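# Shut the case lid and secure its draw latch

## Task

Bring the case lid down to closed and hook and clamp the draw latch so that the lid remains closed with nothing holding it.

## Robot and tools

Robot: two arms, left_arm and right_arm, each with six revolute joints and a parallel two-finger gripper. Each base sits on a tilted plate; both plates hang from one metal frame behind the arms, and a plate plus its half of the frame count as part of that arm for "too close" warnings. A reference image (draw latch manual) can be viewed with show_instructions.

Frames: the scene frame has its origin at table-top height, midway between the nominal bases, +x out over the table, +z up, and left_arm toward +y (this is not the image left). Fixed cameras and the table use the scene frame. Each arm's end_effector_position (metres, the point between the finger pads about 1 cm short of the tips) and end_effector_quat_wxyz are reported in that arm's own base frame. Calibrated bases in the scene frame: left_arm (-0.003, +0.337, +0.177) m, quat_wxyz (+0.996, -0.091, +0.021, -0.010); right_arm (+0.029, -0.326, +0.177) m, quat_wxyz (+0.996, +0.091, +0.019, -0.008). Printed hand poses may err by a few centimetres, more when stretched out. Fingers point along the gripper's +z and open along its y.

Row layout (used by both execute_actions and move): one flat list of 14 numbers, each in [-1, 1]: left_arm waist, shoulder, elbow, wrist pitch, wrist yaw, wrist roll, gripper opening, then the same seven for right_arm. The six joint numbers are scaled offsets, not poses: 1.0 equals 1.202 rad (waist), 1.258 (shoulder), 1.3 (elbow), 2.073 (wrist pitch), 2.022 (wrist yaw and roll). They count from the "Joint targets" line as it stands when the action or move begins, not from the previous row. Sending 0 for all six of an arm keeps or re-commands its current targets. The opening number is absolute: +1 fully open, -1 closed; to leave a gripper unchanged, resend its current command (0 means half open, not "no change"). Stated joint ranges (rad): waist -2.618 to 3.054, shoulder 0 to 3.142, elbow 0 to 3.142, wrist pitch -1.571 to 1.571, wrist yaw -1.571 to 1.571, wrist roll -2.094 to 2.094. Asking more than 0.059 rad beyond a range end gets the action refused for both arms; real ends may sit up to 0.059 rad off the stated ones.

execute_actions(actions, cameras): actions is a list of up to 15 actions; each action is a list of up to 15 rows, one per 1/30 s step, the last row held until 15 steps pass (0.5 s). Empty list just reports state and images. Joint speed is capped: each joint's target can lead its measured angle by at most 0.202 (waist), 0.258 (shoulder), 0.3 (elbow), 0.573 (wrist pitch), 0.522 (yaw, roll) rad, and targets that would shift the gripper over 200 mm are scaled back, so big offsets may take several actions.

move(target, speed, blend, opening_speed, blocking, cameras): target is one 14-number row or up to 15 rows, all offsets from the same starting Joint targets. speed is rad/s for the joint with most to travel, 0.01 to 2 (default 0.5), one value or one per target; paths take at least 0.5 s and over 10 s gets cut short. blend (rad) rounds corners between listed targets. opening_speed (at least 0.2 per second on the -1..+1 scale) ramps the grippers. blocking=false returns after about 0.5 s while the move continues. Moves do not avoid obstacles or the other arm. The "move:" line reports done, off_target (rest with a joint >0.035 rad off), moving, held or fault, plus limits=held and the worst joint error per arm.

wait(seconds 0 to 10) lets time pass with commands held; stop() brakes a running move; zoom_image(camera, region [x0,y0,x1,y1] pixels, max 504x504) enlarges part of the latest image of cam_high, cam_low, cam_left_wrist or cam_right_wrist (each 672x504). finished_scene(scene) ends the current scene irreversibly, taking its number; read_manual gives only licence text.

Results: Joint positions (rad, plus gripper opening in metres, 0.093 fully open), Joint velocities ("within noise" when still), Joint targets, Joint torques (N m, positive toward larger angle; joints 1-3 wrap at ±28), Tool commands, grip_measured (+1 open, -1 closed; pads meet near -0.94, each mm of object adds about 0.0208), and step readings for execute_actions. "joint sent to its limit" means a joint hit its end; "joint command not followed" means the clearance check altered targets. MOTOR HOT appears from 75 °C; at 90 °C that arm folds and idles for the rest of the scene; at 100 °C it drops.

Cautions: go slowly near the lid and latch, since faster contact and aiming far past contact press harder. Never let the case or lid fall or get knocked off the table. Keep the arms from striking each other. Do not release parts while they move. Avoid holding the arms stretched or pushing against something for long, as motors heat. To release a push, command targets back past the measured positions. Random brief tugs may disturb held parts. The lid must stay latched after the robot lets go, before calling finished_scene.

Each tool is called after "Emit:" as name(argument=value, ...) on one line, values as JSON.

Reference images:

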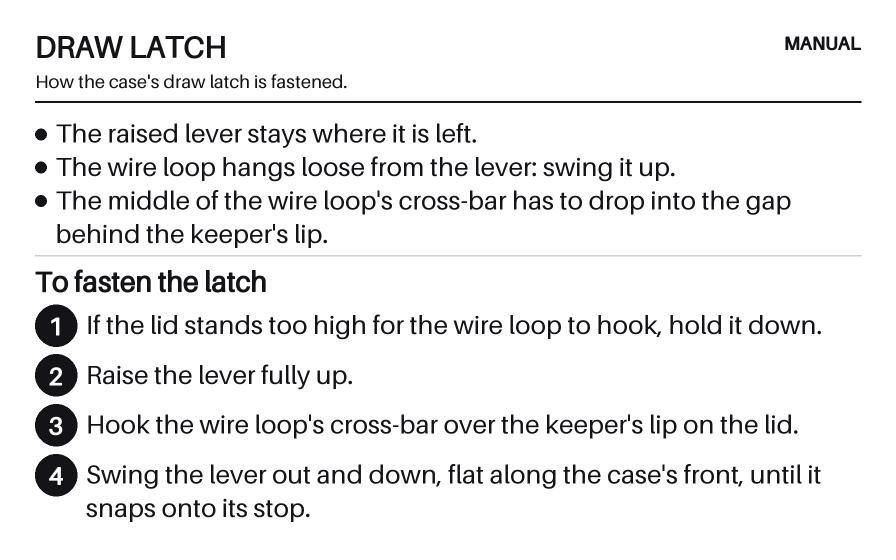

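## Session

Emit:
execute_actions(actions=[])

Scene clock: 0.00 s.
left_arm: end_effector_position=(+0.2309, -0.1673, +0.1511) grip_measured=+1.000 end_effector_quat_wxyz=(+0.402, +0.437, +0.627, -0.504) | right_arm: end_effector_position=(+0.3828, +0.2423, +0.1596) grip_measured=+1.000 end_effector_quat_wxyz=(+0.099, -0.092, +0.991, -0.026)
Joint positions: left_arm=[-0.007 1.39 0.629 -0.411 1.387 0.876 0.093] | right_arm=[0.617 2.199 2.243 -1.468 0.143 0.422 0.093]
Joint velocities: within noise
Joint torques (N m): no reading
Motor temperatures (°C): left_arm=[27 28 30 27 26 26 23] | right_arm=[24 28 30 24 24 26 23]
Heat: left arm: 30 °C; right arm: 30 °C.
Joint targets: left_arm=[-0.008 1.382 0.641 -0.406 1.391 0.876] | right_arm=[0.616 2.194 2.248 -1.471 0.143 0.422]
Tool commands: left_gripper/opening=+1.0 right_gripper/opening=+1.0

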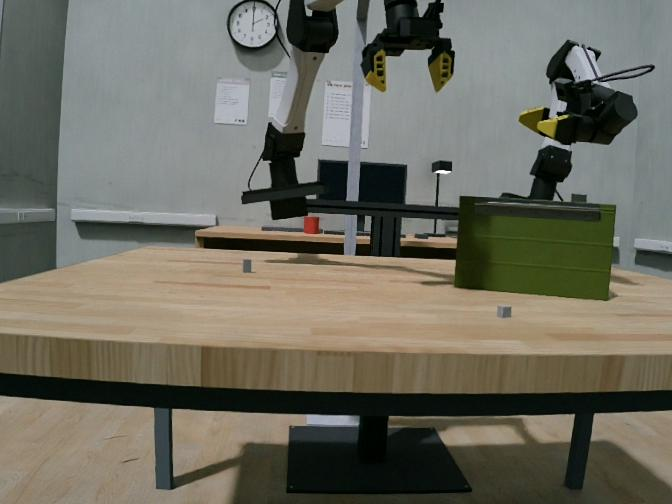

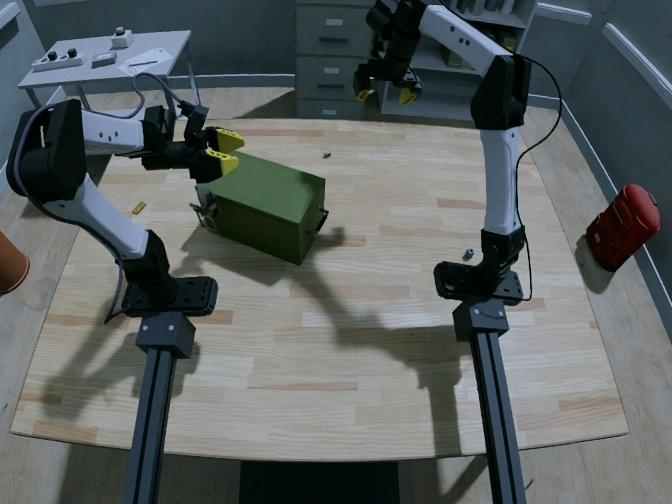

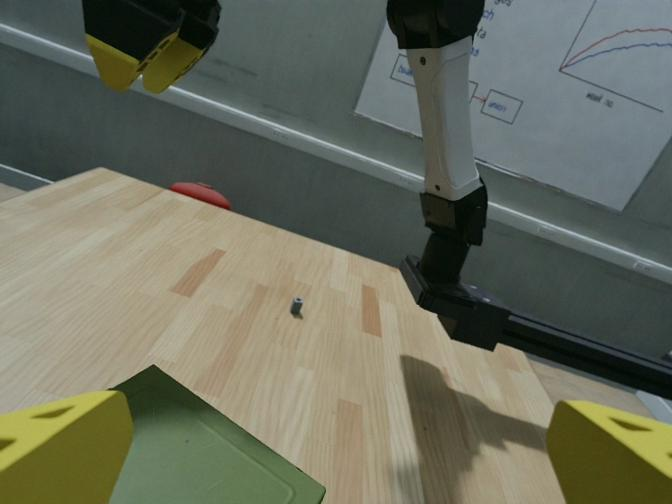

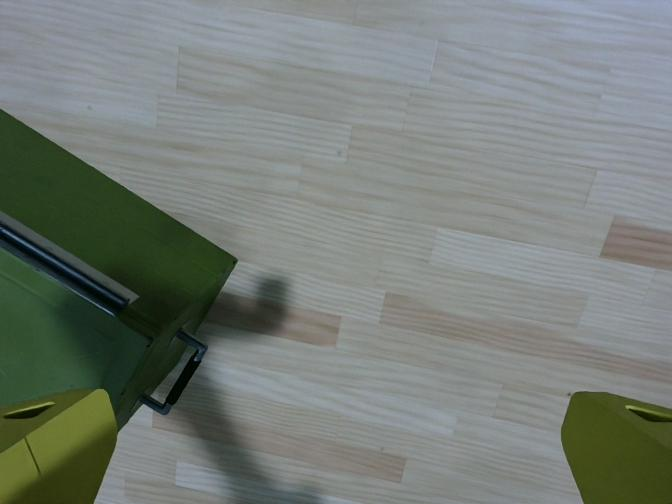

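Emit:
zoom_image(camera="cam_low", region=[170, 130, 350, 290])

Emit:
zoom_image(camera="cam_high", region=[430, 170, 640, 320])

Scaled by 2.800 from the camera's 672x504 image, which has a finer 960x720 frame.

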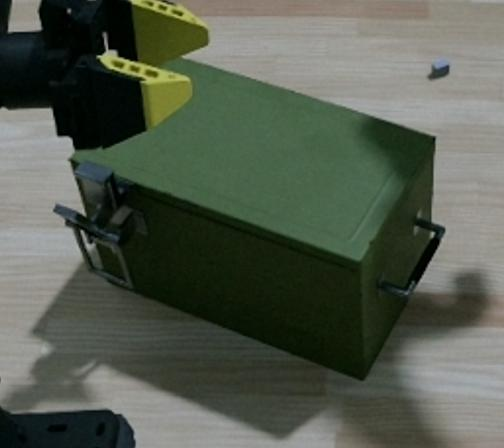

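Scaled by 2.400 from the camera's 672x504 image, which has a finer 960x720 frame.

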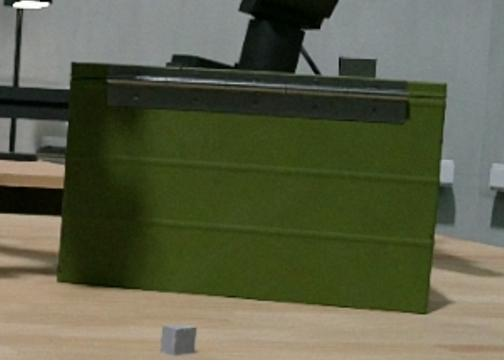

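Emit:
move(target=[-0.554,0,0.116,-0.137,-0.8155,-0.593,1,0,0,0,0,0,0,1], speed=1.0)

Scene clock: 21.30 s.
left_arm: end_effector_position=(+0.2344, -0.1317, +0.0468) grip_measured=+1.000 end_effector_quat_wxyz=(+0.170, +0.158, +0.971, +0.049) | right_arm: end_effector_position=(+0.3828, +0.2423, +0.1596) grip_measured=+1.000 end_effector_quat_wxyz=(+0.099, -0.092, +0.991, -0.026)
Joint positions: left_arm=[-0.667 1.39 0.755 -0.68 -0.248 -0.311 0.093] | right_arm=[0.617 2.199 2.243 -1.468 0.143 0.422 0.093]
Joint velocities: within noise
Joint torques (N m): left_arm=[-1.94 -4.93 10.69 1.13 -0.13 -0.1] | right_arm=[2.15 -13.52 6.42 1.01 0.21 0.08]
Motor temperatures (°C): left_arm=[27 30 32 28 27 26 23] | right_arm=[24 35 32 24 24 26 23]
Heat: left arm: 32 °C; right arm: 35 °C.
Joint targets: left_arm=[-0.674 1.382 0.792 -0.690 -0.258 -0.323] | right_arm=[0.616 2.194 2.248 -1.471 0.143 0.422]
move: off_target (left_arm); left_arm: the elbow is farthest, 0.036 rad from its target

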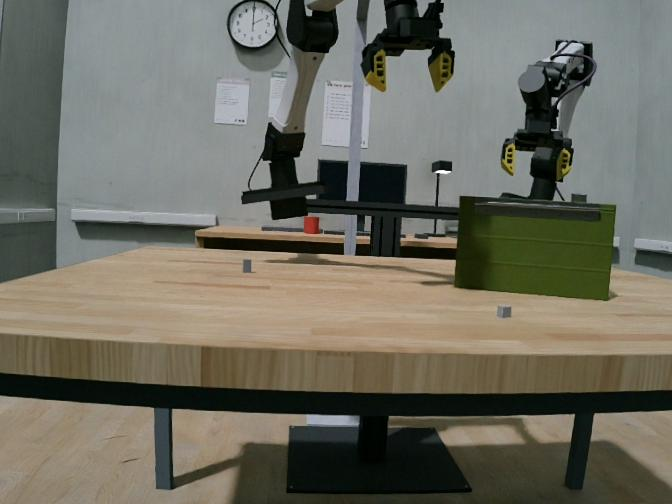

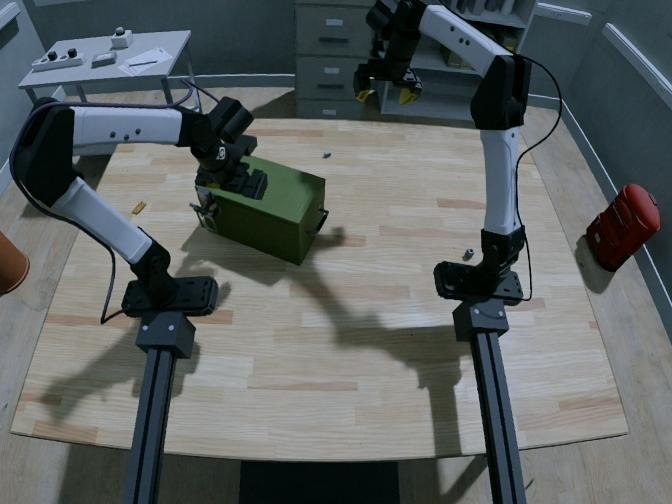

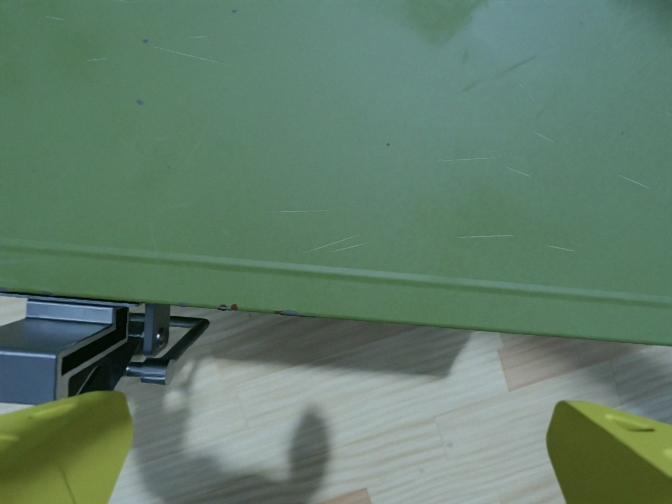

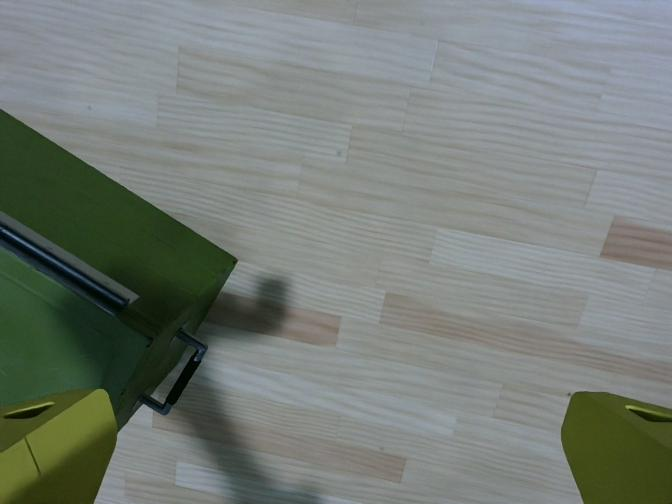

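Emit:
move(target=[0.282,-0.2524,0.038,-0.1133,0.0376,0.1845,1,0,0,0,0,0,0,1], speed=0.8)

Scene clock: 29.10 s.
left_arm: end_effector_position=(+0.2345, -0.0493, +0.1184) grip_measured=+1.000 end_effector_quat_wxyz=(+0.206, +0.166, +0.962, +0.063) | right_arm: end_effector_position=(+0.3828, +0.2423, +0.1596) grip_measured=+1.000 end_effector_quat_wxyz=(+0.099, -0.092, +0.991, -0.026)
Joint positions: left_arm=[-0.341 1.072 0.809 -0.915 -0.191 0.038 0.093] | right_arm=[0.617 2.199 2.243 -1.468 0.143 0.422 0.093]
Joint velocities: within noise
Joint torques (N m): left_arm=[-0.49 -3.02 10.66 1.3 0.08 0.14] | right_arm=[2.15 -13.52 6.41 1.01 0.21 0.07]
Motor temperatures (°C): left_arm=[27 30 34 28 26 26 23] | right_arm=[24 36 33 24 24 26 23]
Heat: left arm: 34 °C; right arm: 36 °C.
Joint targets: left_arm=[-0.335 1.064 0.841 -0.924 -0.182 0.050] | right_arm=[0.616 2.194 2.248 -1.471 0.143 0.422]
move: done

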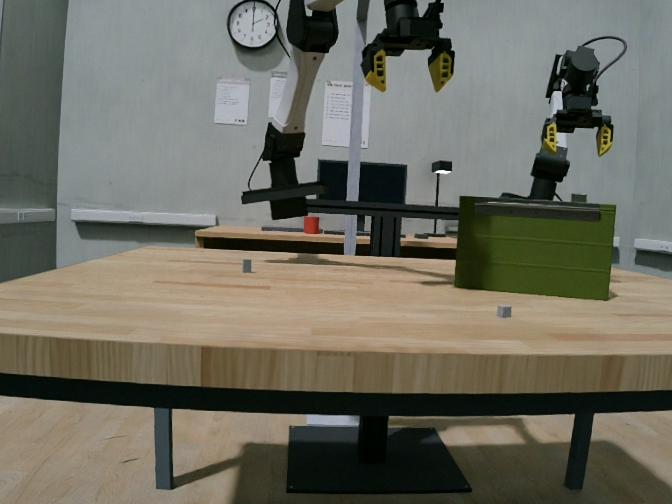

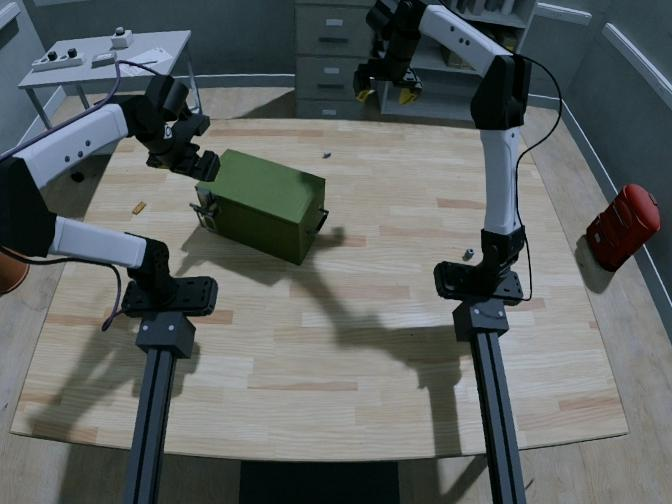

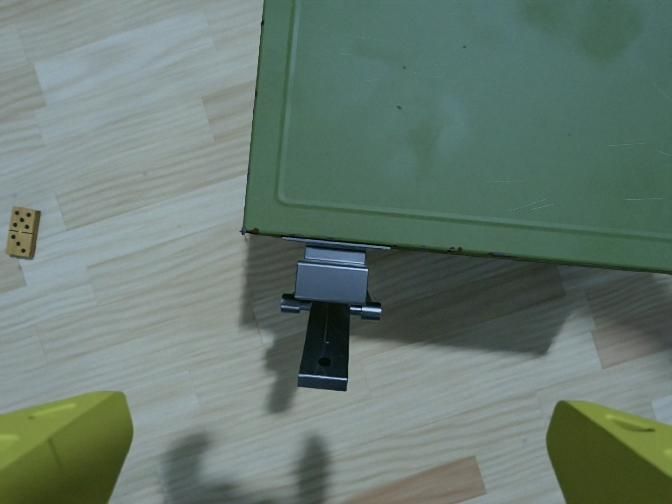

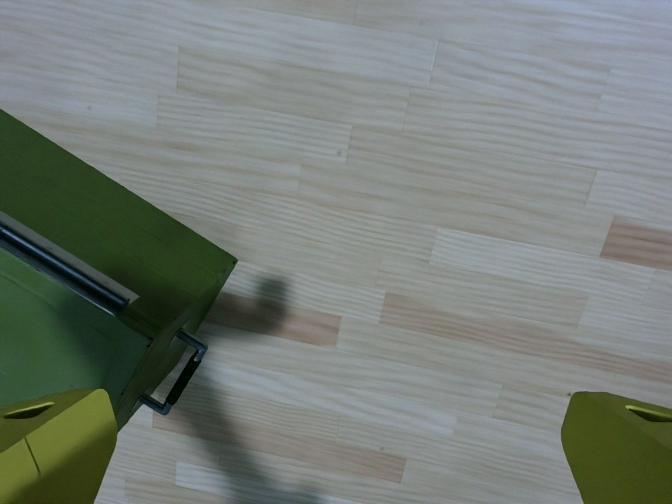

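Emit:
move(target=[0.1111,-0.1124,-0.2569,0.0973,0.0452,0.0992,1,0,0,0,0,0,0,1], speed=0.6, cameras=["cam_left_wrist"])

Emit:
zoom_image(camera="cam_left_wrist", region=[180, 100, 480, 460])

Scene clock: 48.80 s.
left_arm: end_effector_position=(+0.2045, -0.0259, +0.0578) grip_measured=+1.000 end_effector_quat_wxyz=(+0.197, +0.207, +0.957, +0.052) | right_arm: end_effector_position=(+0.3828, +0.2423, +0.1596) grip_measured=+1.000 end_effector_quat_wxyz=(+0.099, -0.092, +0.991, -0.026)
Joint positions: left_arm=[-0.208 0.936 0.514 -0.749 -0.1 0.239 0.093] | right_arm=[0.617 2.199 2.243 -1.468 0.143 0.422 0.093]
Joint velocities: within noise
Joint torques (N m): left_arm=[-0.27 -2.54 6.78 1.68 0.16 0.14] | right_arm=[2.17 -13.52 6.42 1.01 0.21 0.07]
Motor temperatures (°C): left_arm=[27 30 35 29 26 26 23] | right_arm=[24 39 34 25 24 26 23]
Heat: left arm: 35 °C; right arm: 39 °C.
Joint targets: left_arm=[-0.201 0.923 0.507 -0.723 -0.090 0.251] | right_arm=[0.616 2.194 2.248 -1.471 0.143 0.422]
move: done
Images, in order (width x height): cam_left_wrist 672x504.

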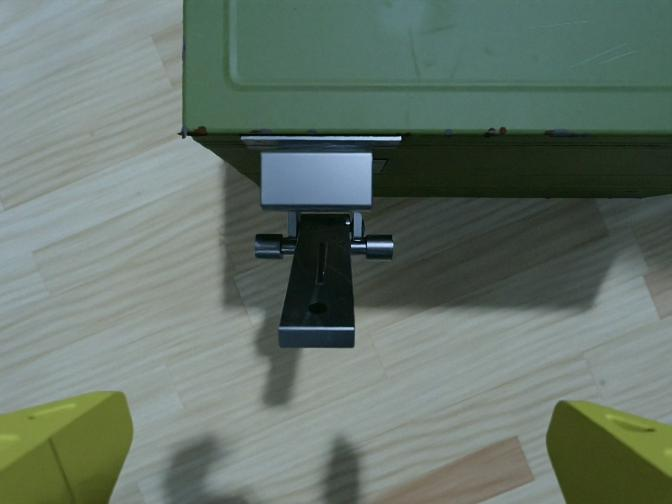

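Scaled by 1.400 from the camera's 672x504 image, which has a finer 960x720 frame.

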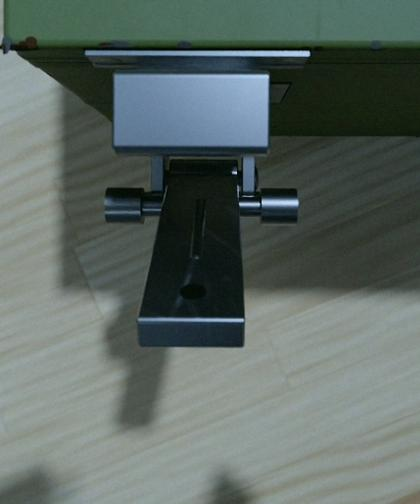

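Emit:
move(target=[[0,0,0,0,0,0,1,0.2363,0.0048,-0.845,0.999,0.05,-0.2,0.5],[0,0,0,0,0,0,1,0.7005,0.0843,-0.845,0.999,0.07,-0.22,0.5]], speed=0.9, blend=0.1)

Scene clock: 102.60 s.
left_arm: end_effector_position=(+0.2049, -0.0261, +0.0579) grip_measured=+1.000 end_effector_quat_wxyz=(+0.198, +0.207, +0.957, +0.052) | right_arm: end_effector_position=(+0.1076, +0.5506, +0.0029) grip_measured=+0.502 end_effector_quat_wxyz=(+0.451, -0.525, +0.681, +0.241)
Joint positions: left_arm=[-0.207 0.936 0.514 -0.747 -0.099 0.24 0.093] | right_arm=[1.459 2.282 1.167 0.598 0.274 -0.014 0.069]
Joint velocities: within noise
Joint torques (N m): left_arm=[-0.28 -2.51 6.82 1.66 0.16 0.14] | right_arm=[0.66 -11.37 4.94 2.74 0.35 0]
Motor temperatures (°C): left_arm=[27 29 36 30 26 26 23] | right_arm=[24 42 35 26 24 26 23]
Heat: left arm: 36 °C; right arm: 42 °C.
Joint targets: left_arm=[-0.201 0.923 0.507 -0.723 -0.090 0.251] | right_arm=[1.458 2.300 1.149 0.600 0.285 -0.023]
move: done

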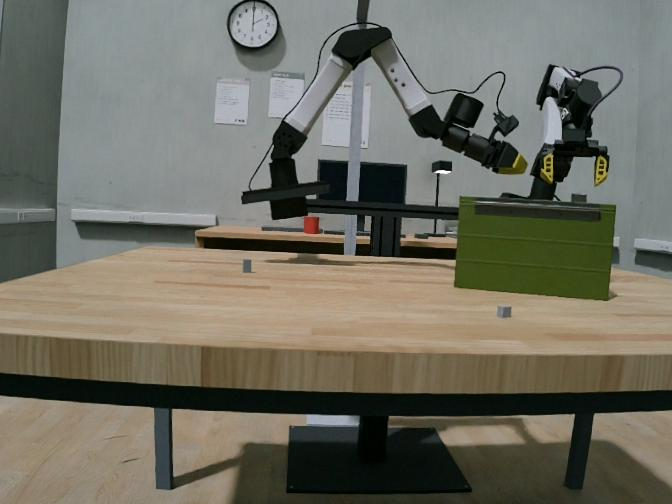

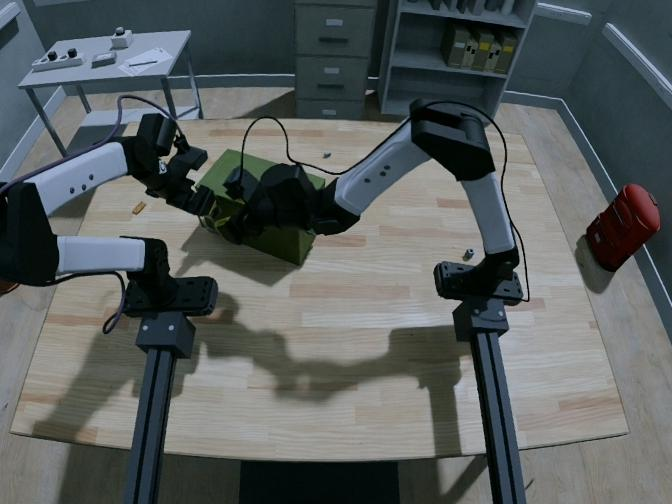

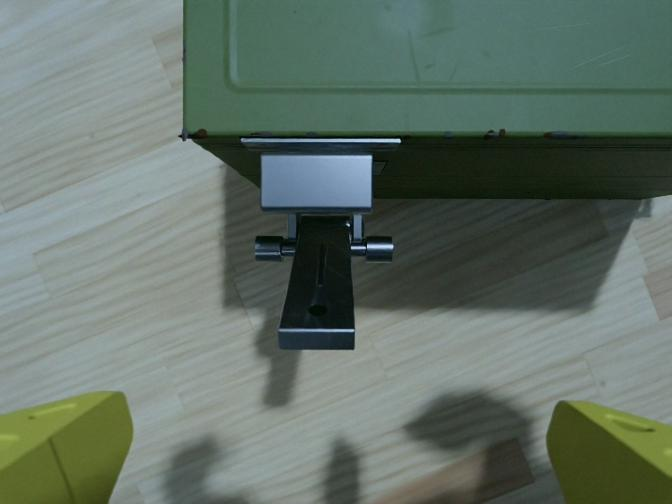

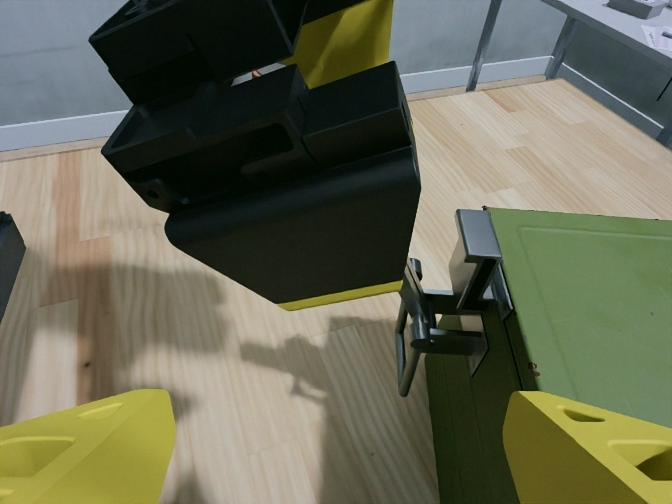

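Emit:
zoom_image(camera="cam_right_wrist", region=[370, 180, 570, 410])

Scaled by 2.191 from the camera's 672x504 image, which has a finer 960x720 frame.

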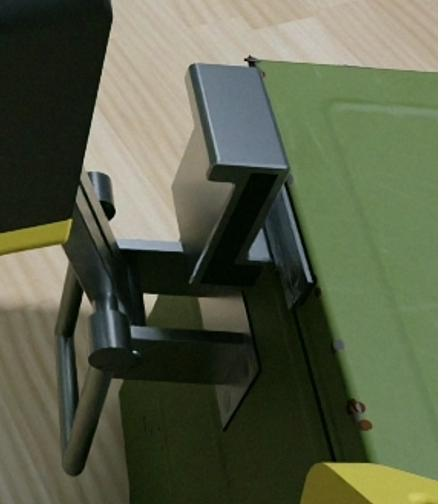

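Emit:
move(target=[0,0,0,0,0,0,1,0,0.29,0,0.3,0.003,-0.006,0.5], speed=0.5, cameras=["cam_left_wrist","cam_right_wrist","cam_low"])

Emit:
zoom_image(camera="cam_right_wrist", region=[350, 100, 600, 350])

Scene clock: 117.13 s.
left_arm: end_effector_position=(+0.2050, -0.0261, +0.0580) grip_measured=+1.000 end_effector_quat_wxyz=(+0.198, +0.207, +0.957, +0.052) | right_arm: end_effector_position=(+0.1085, +0.5518, -0.0628) grip_measured=+0.502 end_effector_quat_wxyz=(+0.525, -0.470, +0.638, +0.311)
Joint positions: left_arm=[-0.207 0.936 0.514 -0.747 -0.099 0.24 0.093] | right_arm=[1.459 2.647 1.161 1.218 0.279 -0.025 0.069]
Joint velocities: within noise
Joint torques (N m): left_arm=[-0.31 -2.51 6.83 1.67 0.16 0.14] | right_arm=[0.77 -12.36 3.74 2.78 0.32 -0.01]
Motor temperatures (°C): left_arm=[27 29 36 31 26 26 23] | right_arm=[24 43 35 30 24 26 23]
Heat: left arm: 36 °C; right arm: 43 °C.
Joint targets: left_arm=[-0.201 0.923 0.507 -0.723 -0.090 0.251] | right_arm=[1.458 2.665 1.149 1.222 0.291 -0.035]
move: done
Images, in order (width x height): cam_low 672x504, cam_left_wrist 672x504, cam_right_wrist 672x504.

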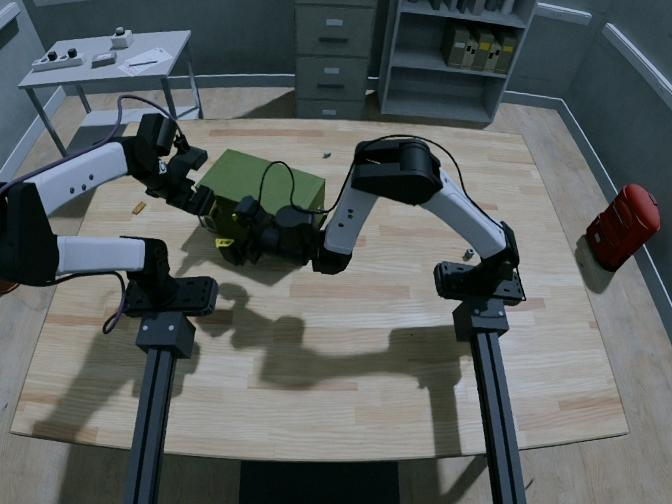

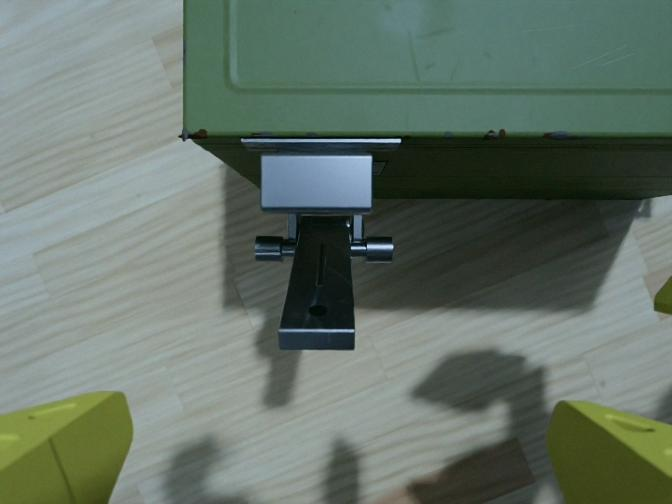

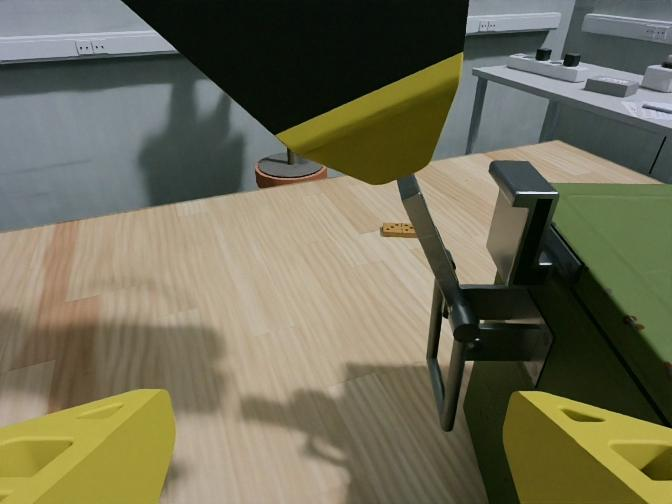

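Scaled by 2.016 from the camera's 672x504 image, which has a finer 960x720 frame.

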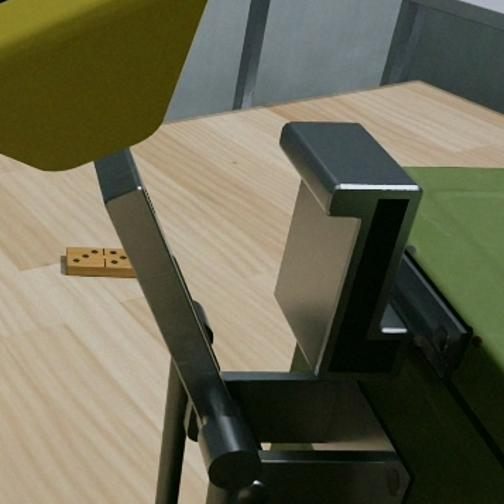

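Emit:
move(target=[-0.1115,0.0374,0.2569,-0.1433,-0.0455,-0.0994,1,0,0,0,0,0,0,-1], speed=0.6, cameras=["cam_left_wrist","cam_right_wrist"])

Emit:
zoom_image(camera="cam_right_wrist", region=[350, 90, 600, 440])

Scene clock: 195.73 s.
left_arm: end_effector_position=(+0.2131, -0.0418, +0.1321) grip_measured=+1.000 end_effector_quat_wxyz=(+0.212, +0.172, +0.960, +0.057) | right_arm: end_effector_position=(+0.1085, +0.5519, -0.0625) grip_measured=-0.979 end_effector_quat_wxyz=(+0.526, -0.470, +0.637, +0.312)
Joint positions: left_arm=[-0.328 0.96 0.809 -1.011 -0.174 0.062 0.093] | right_arm=[1.459 2.647 1.161 1.219 0.279 -0.025 0]
Joint velocities: within noise
Joint torques (N m): left_arm=[-1.42 -0.5 10.62 1.31 -0.05 -0.11] | right_arm=[0.76 -12.36 3.74 2.79 0.32 -0.01]
Motor temperatures (°C): left_arm=[27 29 36 32 26 26 23] | right_arm=[24 45 33 34 24 26 23]
Heat: left arm: 36 °C; right arm: 45 °C.
Joint targets: left_arm=[-0.335 0.970 0.841 -1.020 -0.182 0.050] | right_arm=[1.458 2.665 1.149 1.222 0.291 -0.035]
move: done
Images, in order (width x height): cam_left_wrist 672x504, cam_right_wrist 672x504.

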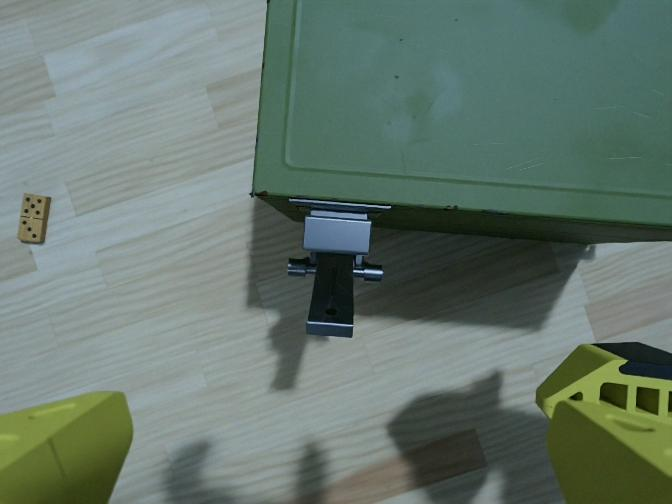

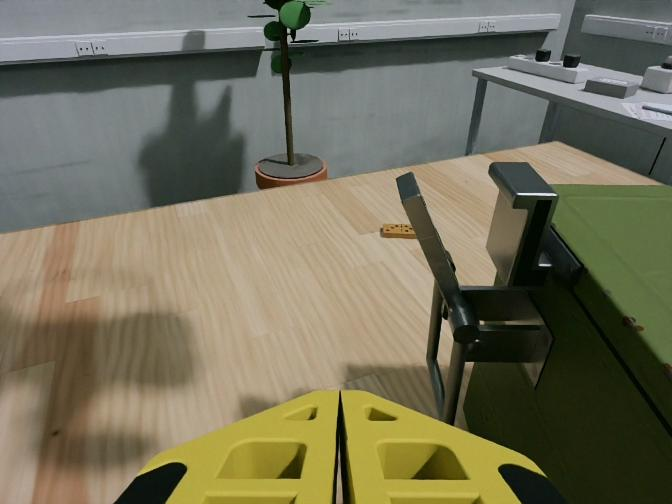

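Scaled by 1.440 from the camera's 672x504 image, which has a finer 960x720 frame.

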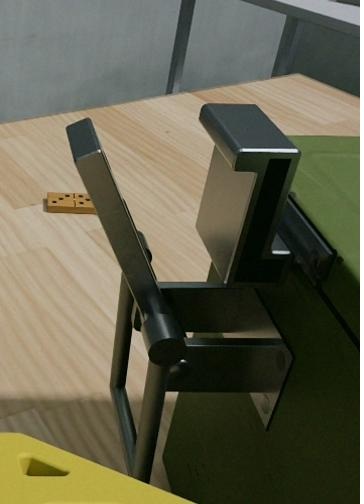

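Emit:
move(target=[0,0,0,0,0,0,1,-0.029,0.156,0.4496,-0.438,0.1983,-0.7057,-1], speed=0.6, cameras=["cam_left_wrist","cam_right_wrist"])

Scene clock: 216.00 s.
left_arm: end_effector_position=(+0.2128, -0.0415, +0.1319) grip_measured=+1.000 end_effector_quat_wxyz=(+0.211, +0.171, +0.961, +0.058) | right_arm: end_effector_position=(+0.1853, +0.5530, -0.1500) grip_measured=-0.979 end_effector_quat_wxyz=(-0.352, +0.850, -0.238, +0.313)
Joint positions: left_arm=[-0.328 0.96 0.809 -1.013 -0.175 0.061 0.093] | right_arm=[1.43 2.837 1.707 0.33 0.681 -1.451 0]
Joint velocities: within noise
Joint torques (N m): left_arm=[-1.48 -0.49 10.62 1.34 -0.06 -0.1] | right_arm=[0.54 -14.17 7.98 2.15 0.52 0.05]
Motor temperatures (°C): left_arm=[27 28 37 32 26 26 23] | right_arm=[24 46 33 36 24 26 23]
Heat: left arm: 37 °C; right arm: 46 °C.
Joint targets: left_arm=[-0.335 0.970 0.841 -1.020 -0.182 0.050] | right_arm=[1.423 2.861 1.734 0.314 0.692 -1.462]
move: done
Images, in order (width x height): cam_left_wrist 672x504, cam_right_wrist 672x504.

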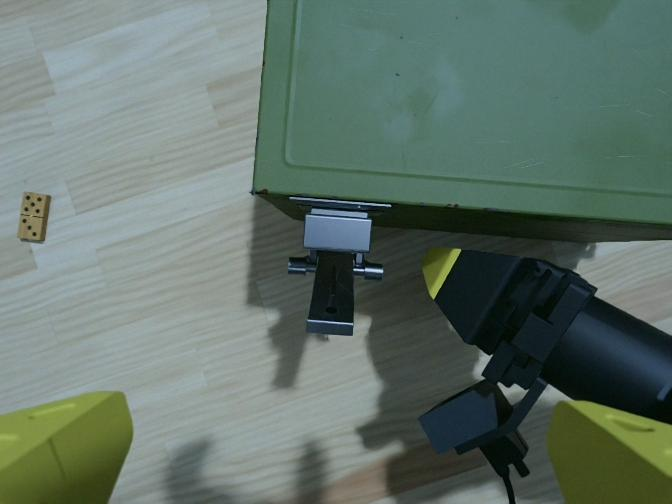

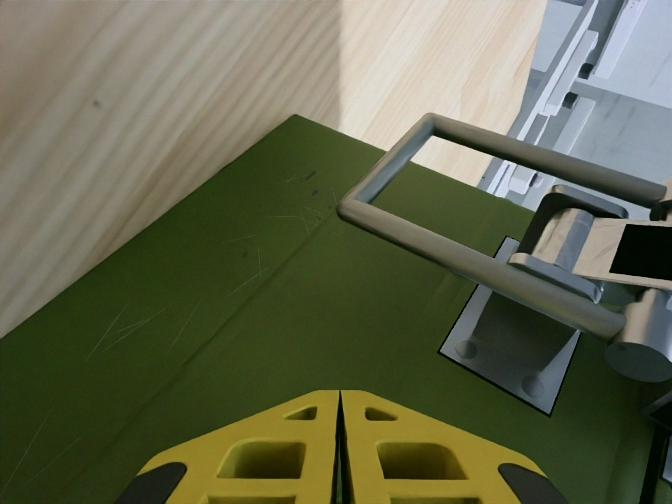

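Emit:
move(target=[[0,0,0,0,0,0,1,-0.0225,0.0692,0.13,-0.04,-0.002,-0.0148,-1],[0,0,0,0,0,0,1,-0.0308,0.1312,0.2608,-0.0815,-0.005,-0.0188,-1]], speed=0.15, blend=0.03, cameras=["cam_left_wrist","cam_right_wrist"])

Emit:
zoom_image(camera="cam_left_wrist", region=[240, 160, 480, 400])

Scene clock: 245.83 s.
left_arm: end_effector_position=(+0.2127, -0.0415, +0.1319) grip_measured=+1.000 end_effector_quat_wxyz=(+0.211, +0.171, +0.961, +0.058) | right_arm: end_effector_position=(+0.2114, +0.5849, -0.1593) grip_measured=-0.980 end_effector_quat_wxyz=(-0.337, +0.848, -0.238, +0.332)
Joint positions: left_arm=[-0.328 0.96 0.809 -1.013 -0.175 0.061 0.093] | right_arm=[1.399 2.994 2.039 0.151 0.698 -1.486 0]
Joint velocities: within noise
Joint torques (N m): left_arm=[-1.51 -0.51 10.62 1.35 -0.05 -0.1] | right_arm=[0.25 -14.69 9.03 2.24 0.24 0.01]
Motor temperatures (°C): left_arm=[27 28 38 32 26 26 23] | right_arm=[24 50 38 36 24 26 23]
Heat: left arm: 38 °C; right arm: 50 °C.
Joint targets: left_arm=[-0.335 0.970 0.841 -1.020 -0.182 0.050] | right_arm=[1.386 3.026 2.073 0.145 0.681 -1.500]
move: done
Images, in order (width x height): cam_left_wrist 672x504, cam_right_wrist 672x504.

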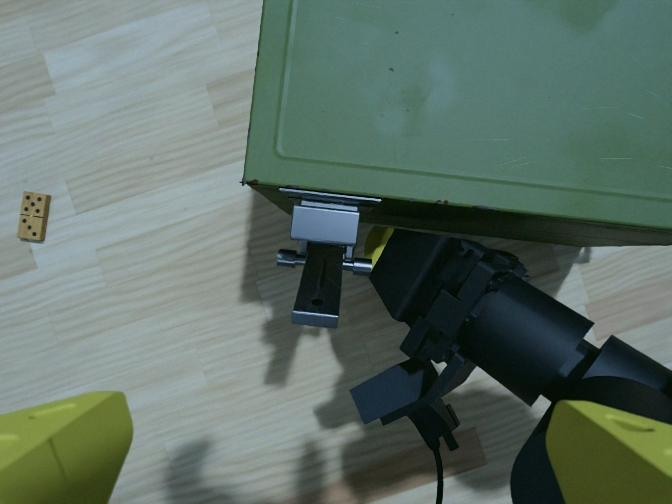

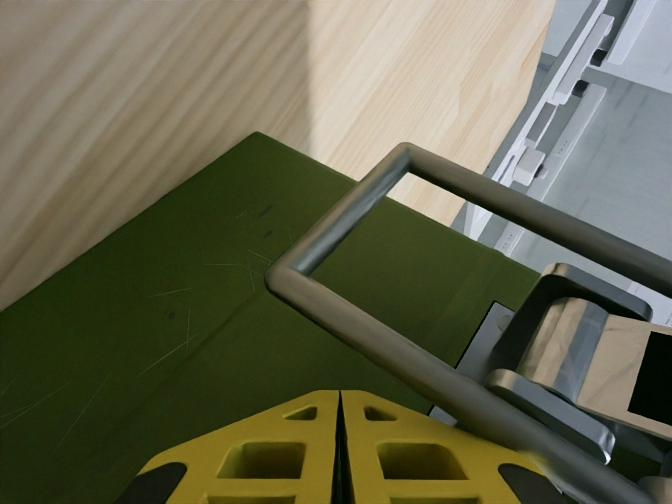

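Scaled by 2.100 from the camera's 672x504 image, which has a finer 960x720 frame.

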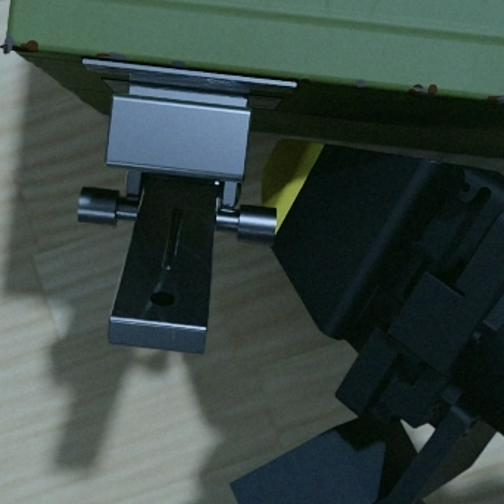

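Emit:
move(target=[[0,0,0,0,0,0,1,0.025,0,0,0,0,0,-1],[0,0,0,0,0,0,1,0.0083,0.0723,0.1515,-0.0564,0.0084,0.0272,-1]], speed=0.12, cameras=["cam_left_wrist","cam_right_wrist"])

Emit:
zoom_image(camera="cam_left_wrist", region=[240, 160, 480, 400])

Scene clock: 272.30 s.
left_arm: end_effector_position=(+0.2127, -0.0415, +0.1319) grip_measured=+1.000 end_effector_quat_wxyz=(+0.211, +0.171, +0.961, +0.058) | right_arm: end_effector_position=(+0.2144, +0.6005, -0.1607) grip_measured=-0.980 end_effector_quat_wxyz=(-0.337, +0.841, -0.254, +0.338)
Joint positions: left_arm=[-0.328 0.96 0.809 -1.013 -0.175 0.061 0.093] | right_arm=[1.404 3.084 2.236 0.032 0.727 -1.45 0]
Joint velocities: within noise
Joint torques (N m): left_arm=[-1.42 -0.53 10.65 1.35 -0.05 -0.09] | right_arm=[0.64 -15.13 9.37 2.26 0.13 0.19]
Motor temperatures (°C): left_arm=[27 28 39 32 26 26 23] | right_arm=[24 54 43 37 24 26 23]
Heat: left arm: 39 °C; right arm: 54 °C.
Joint targets: left_arm=[-0.335 0.970 0.841 -1.020 -0.182 0.050] | right_arm=[1.396 3.117 2.270 0.028 0.699 -1.445]
move: done
Images, in order (width x height): cam_left_wrist 672x504, cam_right_wrist 672x504.

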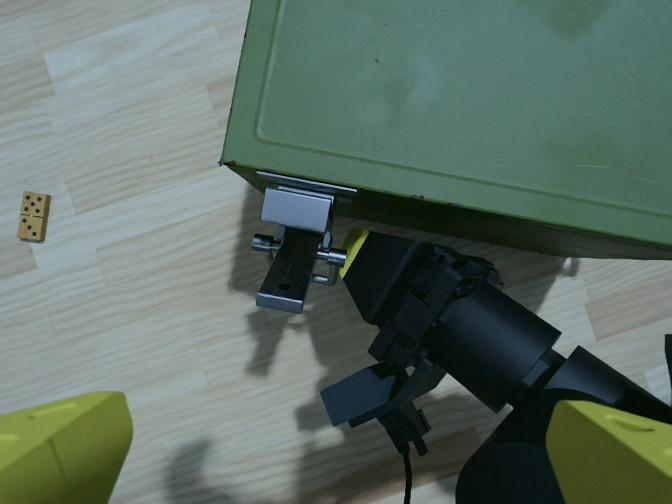

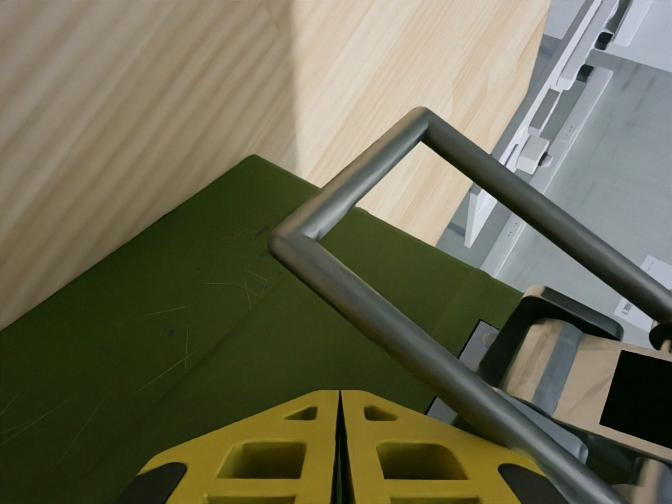

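Scaled by 2.100 from the camera's 672x504 image, which has a finer 960x720 frame.

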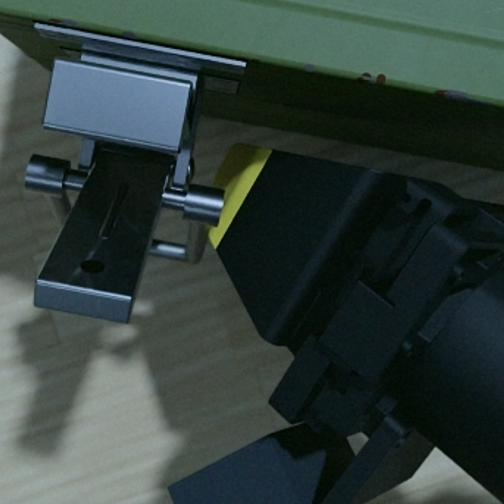

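Emit:
move(target=[[0,0,0,0,0,0,1,0.0225,-0.2035,-0.4123,0.138,-0.0035,-0.0084,-1],[0,0,0,0,0,0,1,-0.08,-0.9674,-0.8,-0.1,-0.098,0.022,-1]], speed=0.8, blend=0.1, cameras=["cam_left_wrist","cam_right_wrist"])

Emit:
zoom_image(camera="cam_left_wrist", region=[200, 120, 400, 320])

Scene clock: 304.33 s.
left_arm: end_effector_position=(+0.2127, -0.0415, +0.1319) grip_measured=+1.000 end_effector_quat_wxyz=(+0.211, +0.171, +0.961, +0.058) | right_arm: end_effector_position=(+0.2082, +0.4487, +0.0965) grip_measured=-0.980 end_effector_quat_wxyz=(-0.339, +0.861, -0.281, +0.255)
Joint positions: left_arm=[-0.328 0.96 0.809 -1.013 -0.175 0.06 0.093] | right_arm=[1.304 1.911 1.248 -0.162 0.513 -1.411 0]
Joint velocities: left_arm=[within noise] | right_arm=[-0.037 0.017 -0.007 0.022 -0.168 -0.081 0]
Joint torques (N m): left_arm=[-1.47 -0.47 10.66 1.34 -0.05 -0.09] | right_arm=[0.7 -11.79 5.79 2.19 0.2 0.2]
Motor temperatures (°C): left_arm=[27 28 40 32 26 26 23] | right_arm=[24 57 43 36 24 26 23]
Heat: left arm: 40 °C; right arm: 57 °C.
Joint targets: left_arm=[-0.335 0.970 0.841 -1.020 -0.182 0.050] | right_arm=[1.300 1.900 1.229 -0.179 0.500 -1.400]
move: done
Images, in order (width x height): cam_left_wrist 672x504, cam_right_wrist 672x504.

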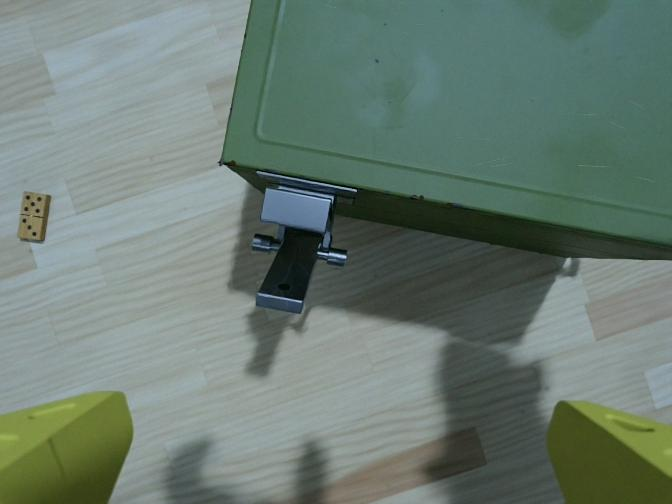

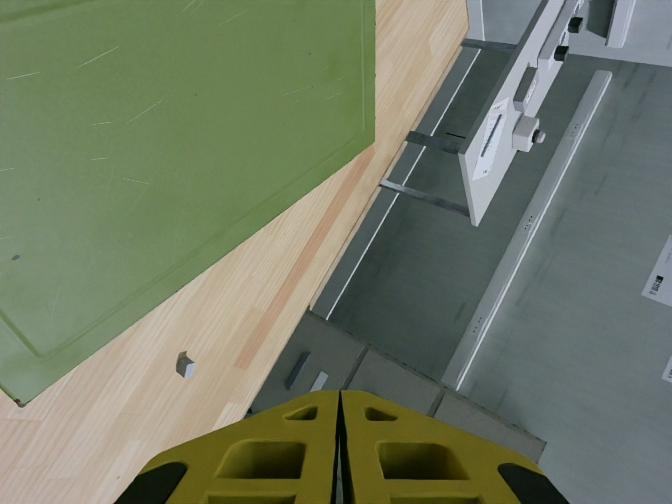

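Scaled by 2.520 from the camera's 672x504 image, which has a finer 960x720 frame.

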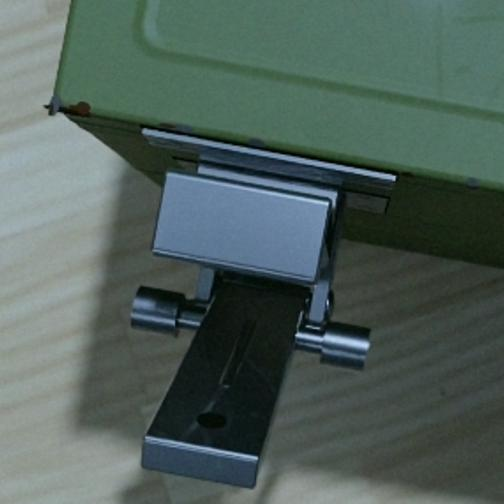

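Emit:
move(target=[0,0,0,0,0,0,1,-0.25,-0.5636,-0.06,-0.256,-0.064,0.69,-1], speed=1.2, cameras=["cam_low","cam_high"])

Scene clock: 322.87 s.
left_arm: end_effector_position=(+0.2127, -0.0415, +0.1319) grip_measured=+1.000 end_effector_quat_wxyz=(+0.211, +0.171, +0.961, +0.058) | right_arm: end_effector_position=(+0.2367, +0.2556, +0.2620) grip_measured=-0.980 end_effector_quat_wxyz=(+0.440, -0.368, +0.818, +0.041)
Joint positions: left_arm=[-0.328 0.96 0.809 -1.013 -0.175 0.06 0.093] | right_arm=[1.006 1.193 1.17 -0.693 0.383 -0.016 0]
Joint velocities: within noise
Joint torques (N m): left_arm=[-1.43 -0.51 10.63 1.35 -0.05 -0.09] | right_arm=[0.27 -3.79 5.7 2.27 0.15 0.21]
Motor temperatures (°C): left_arm=[27 28 41 32 26 26 23] | right_arm=[24 52 42 37 24 26 23]
Heat: left arm: 41 °C; right arm: 52 °C.
Joint targets: left_arm=[-0.335 0.970 0.841 -1.020 -0.182 0.050] | right_arm=[0.999 1.191 1.151 -0.710 0.371 -0.005]
move: done
Images, in order (width x height): cam_high 672x504, cam_low 672x504.

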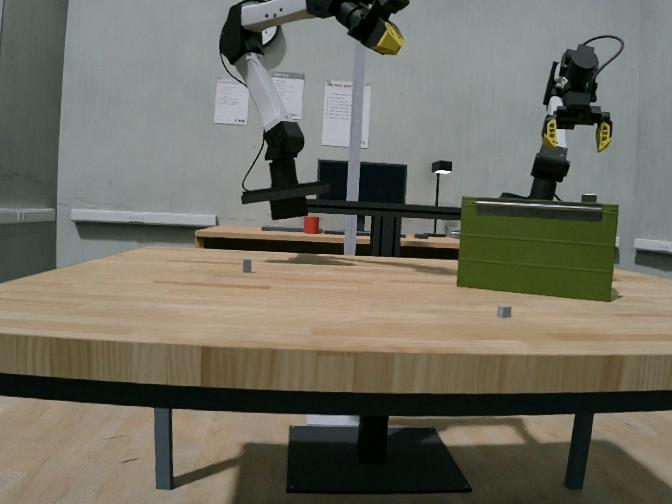

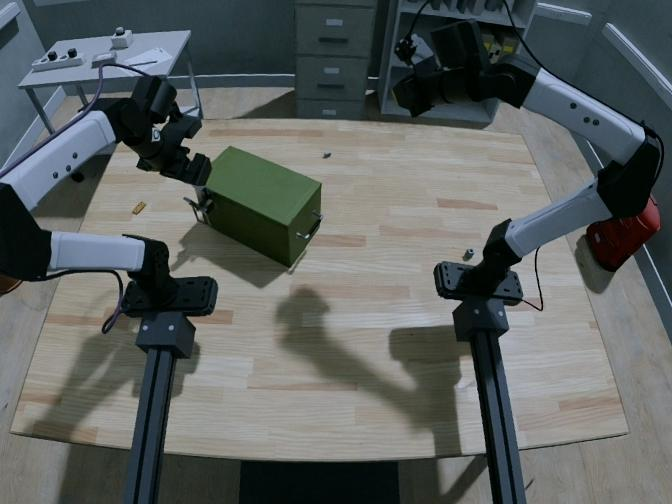

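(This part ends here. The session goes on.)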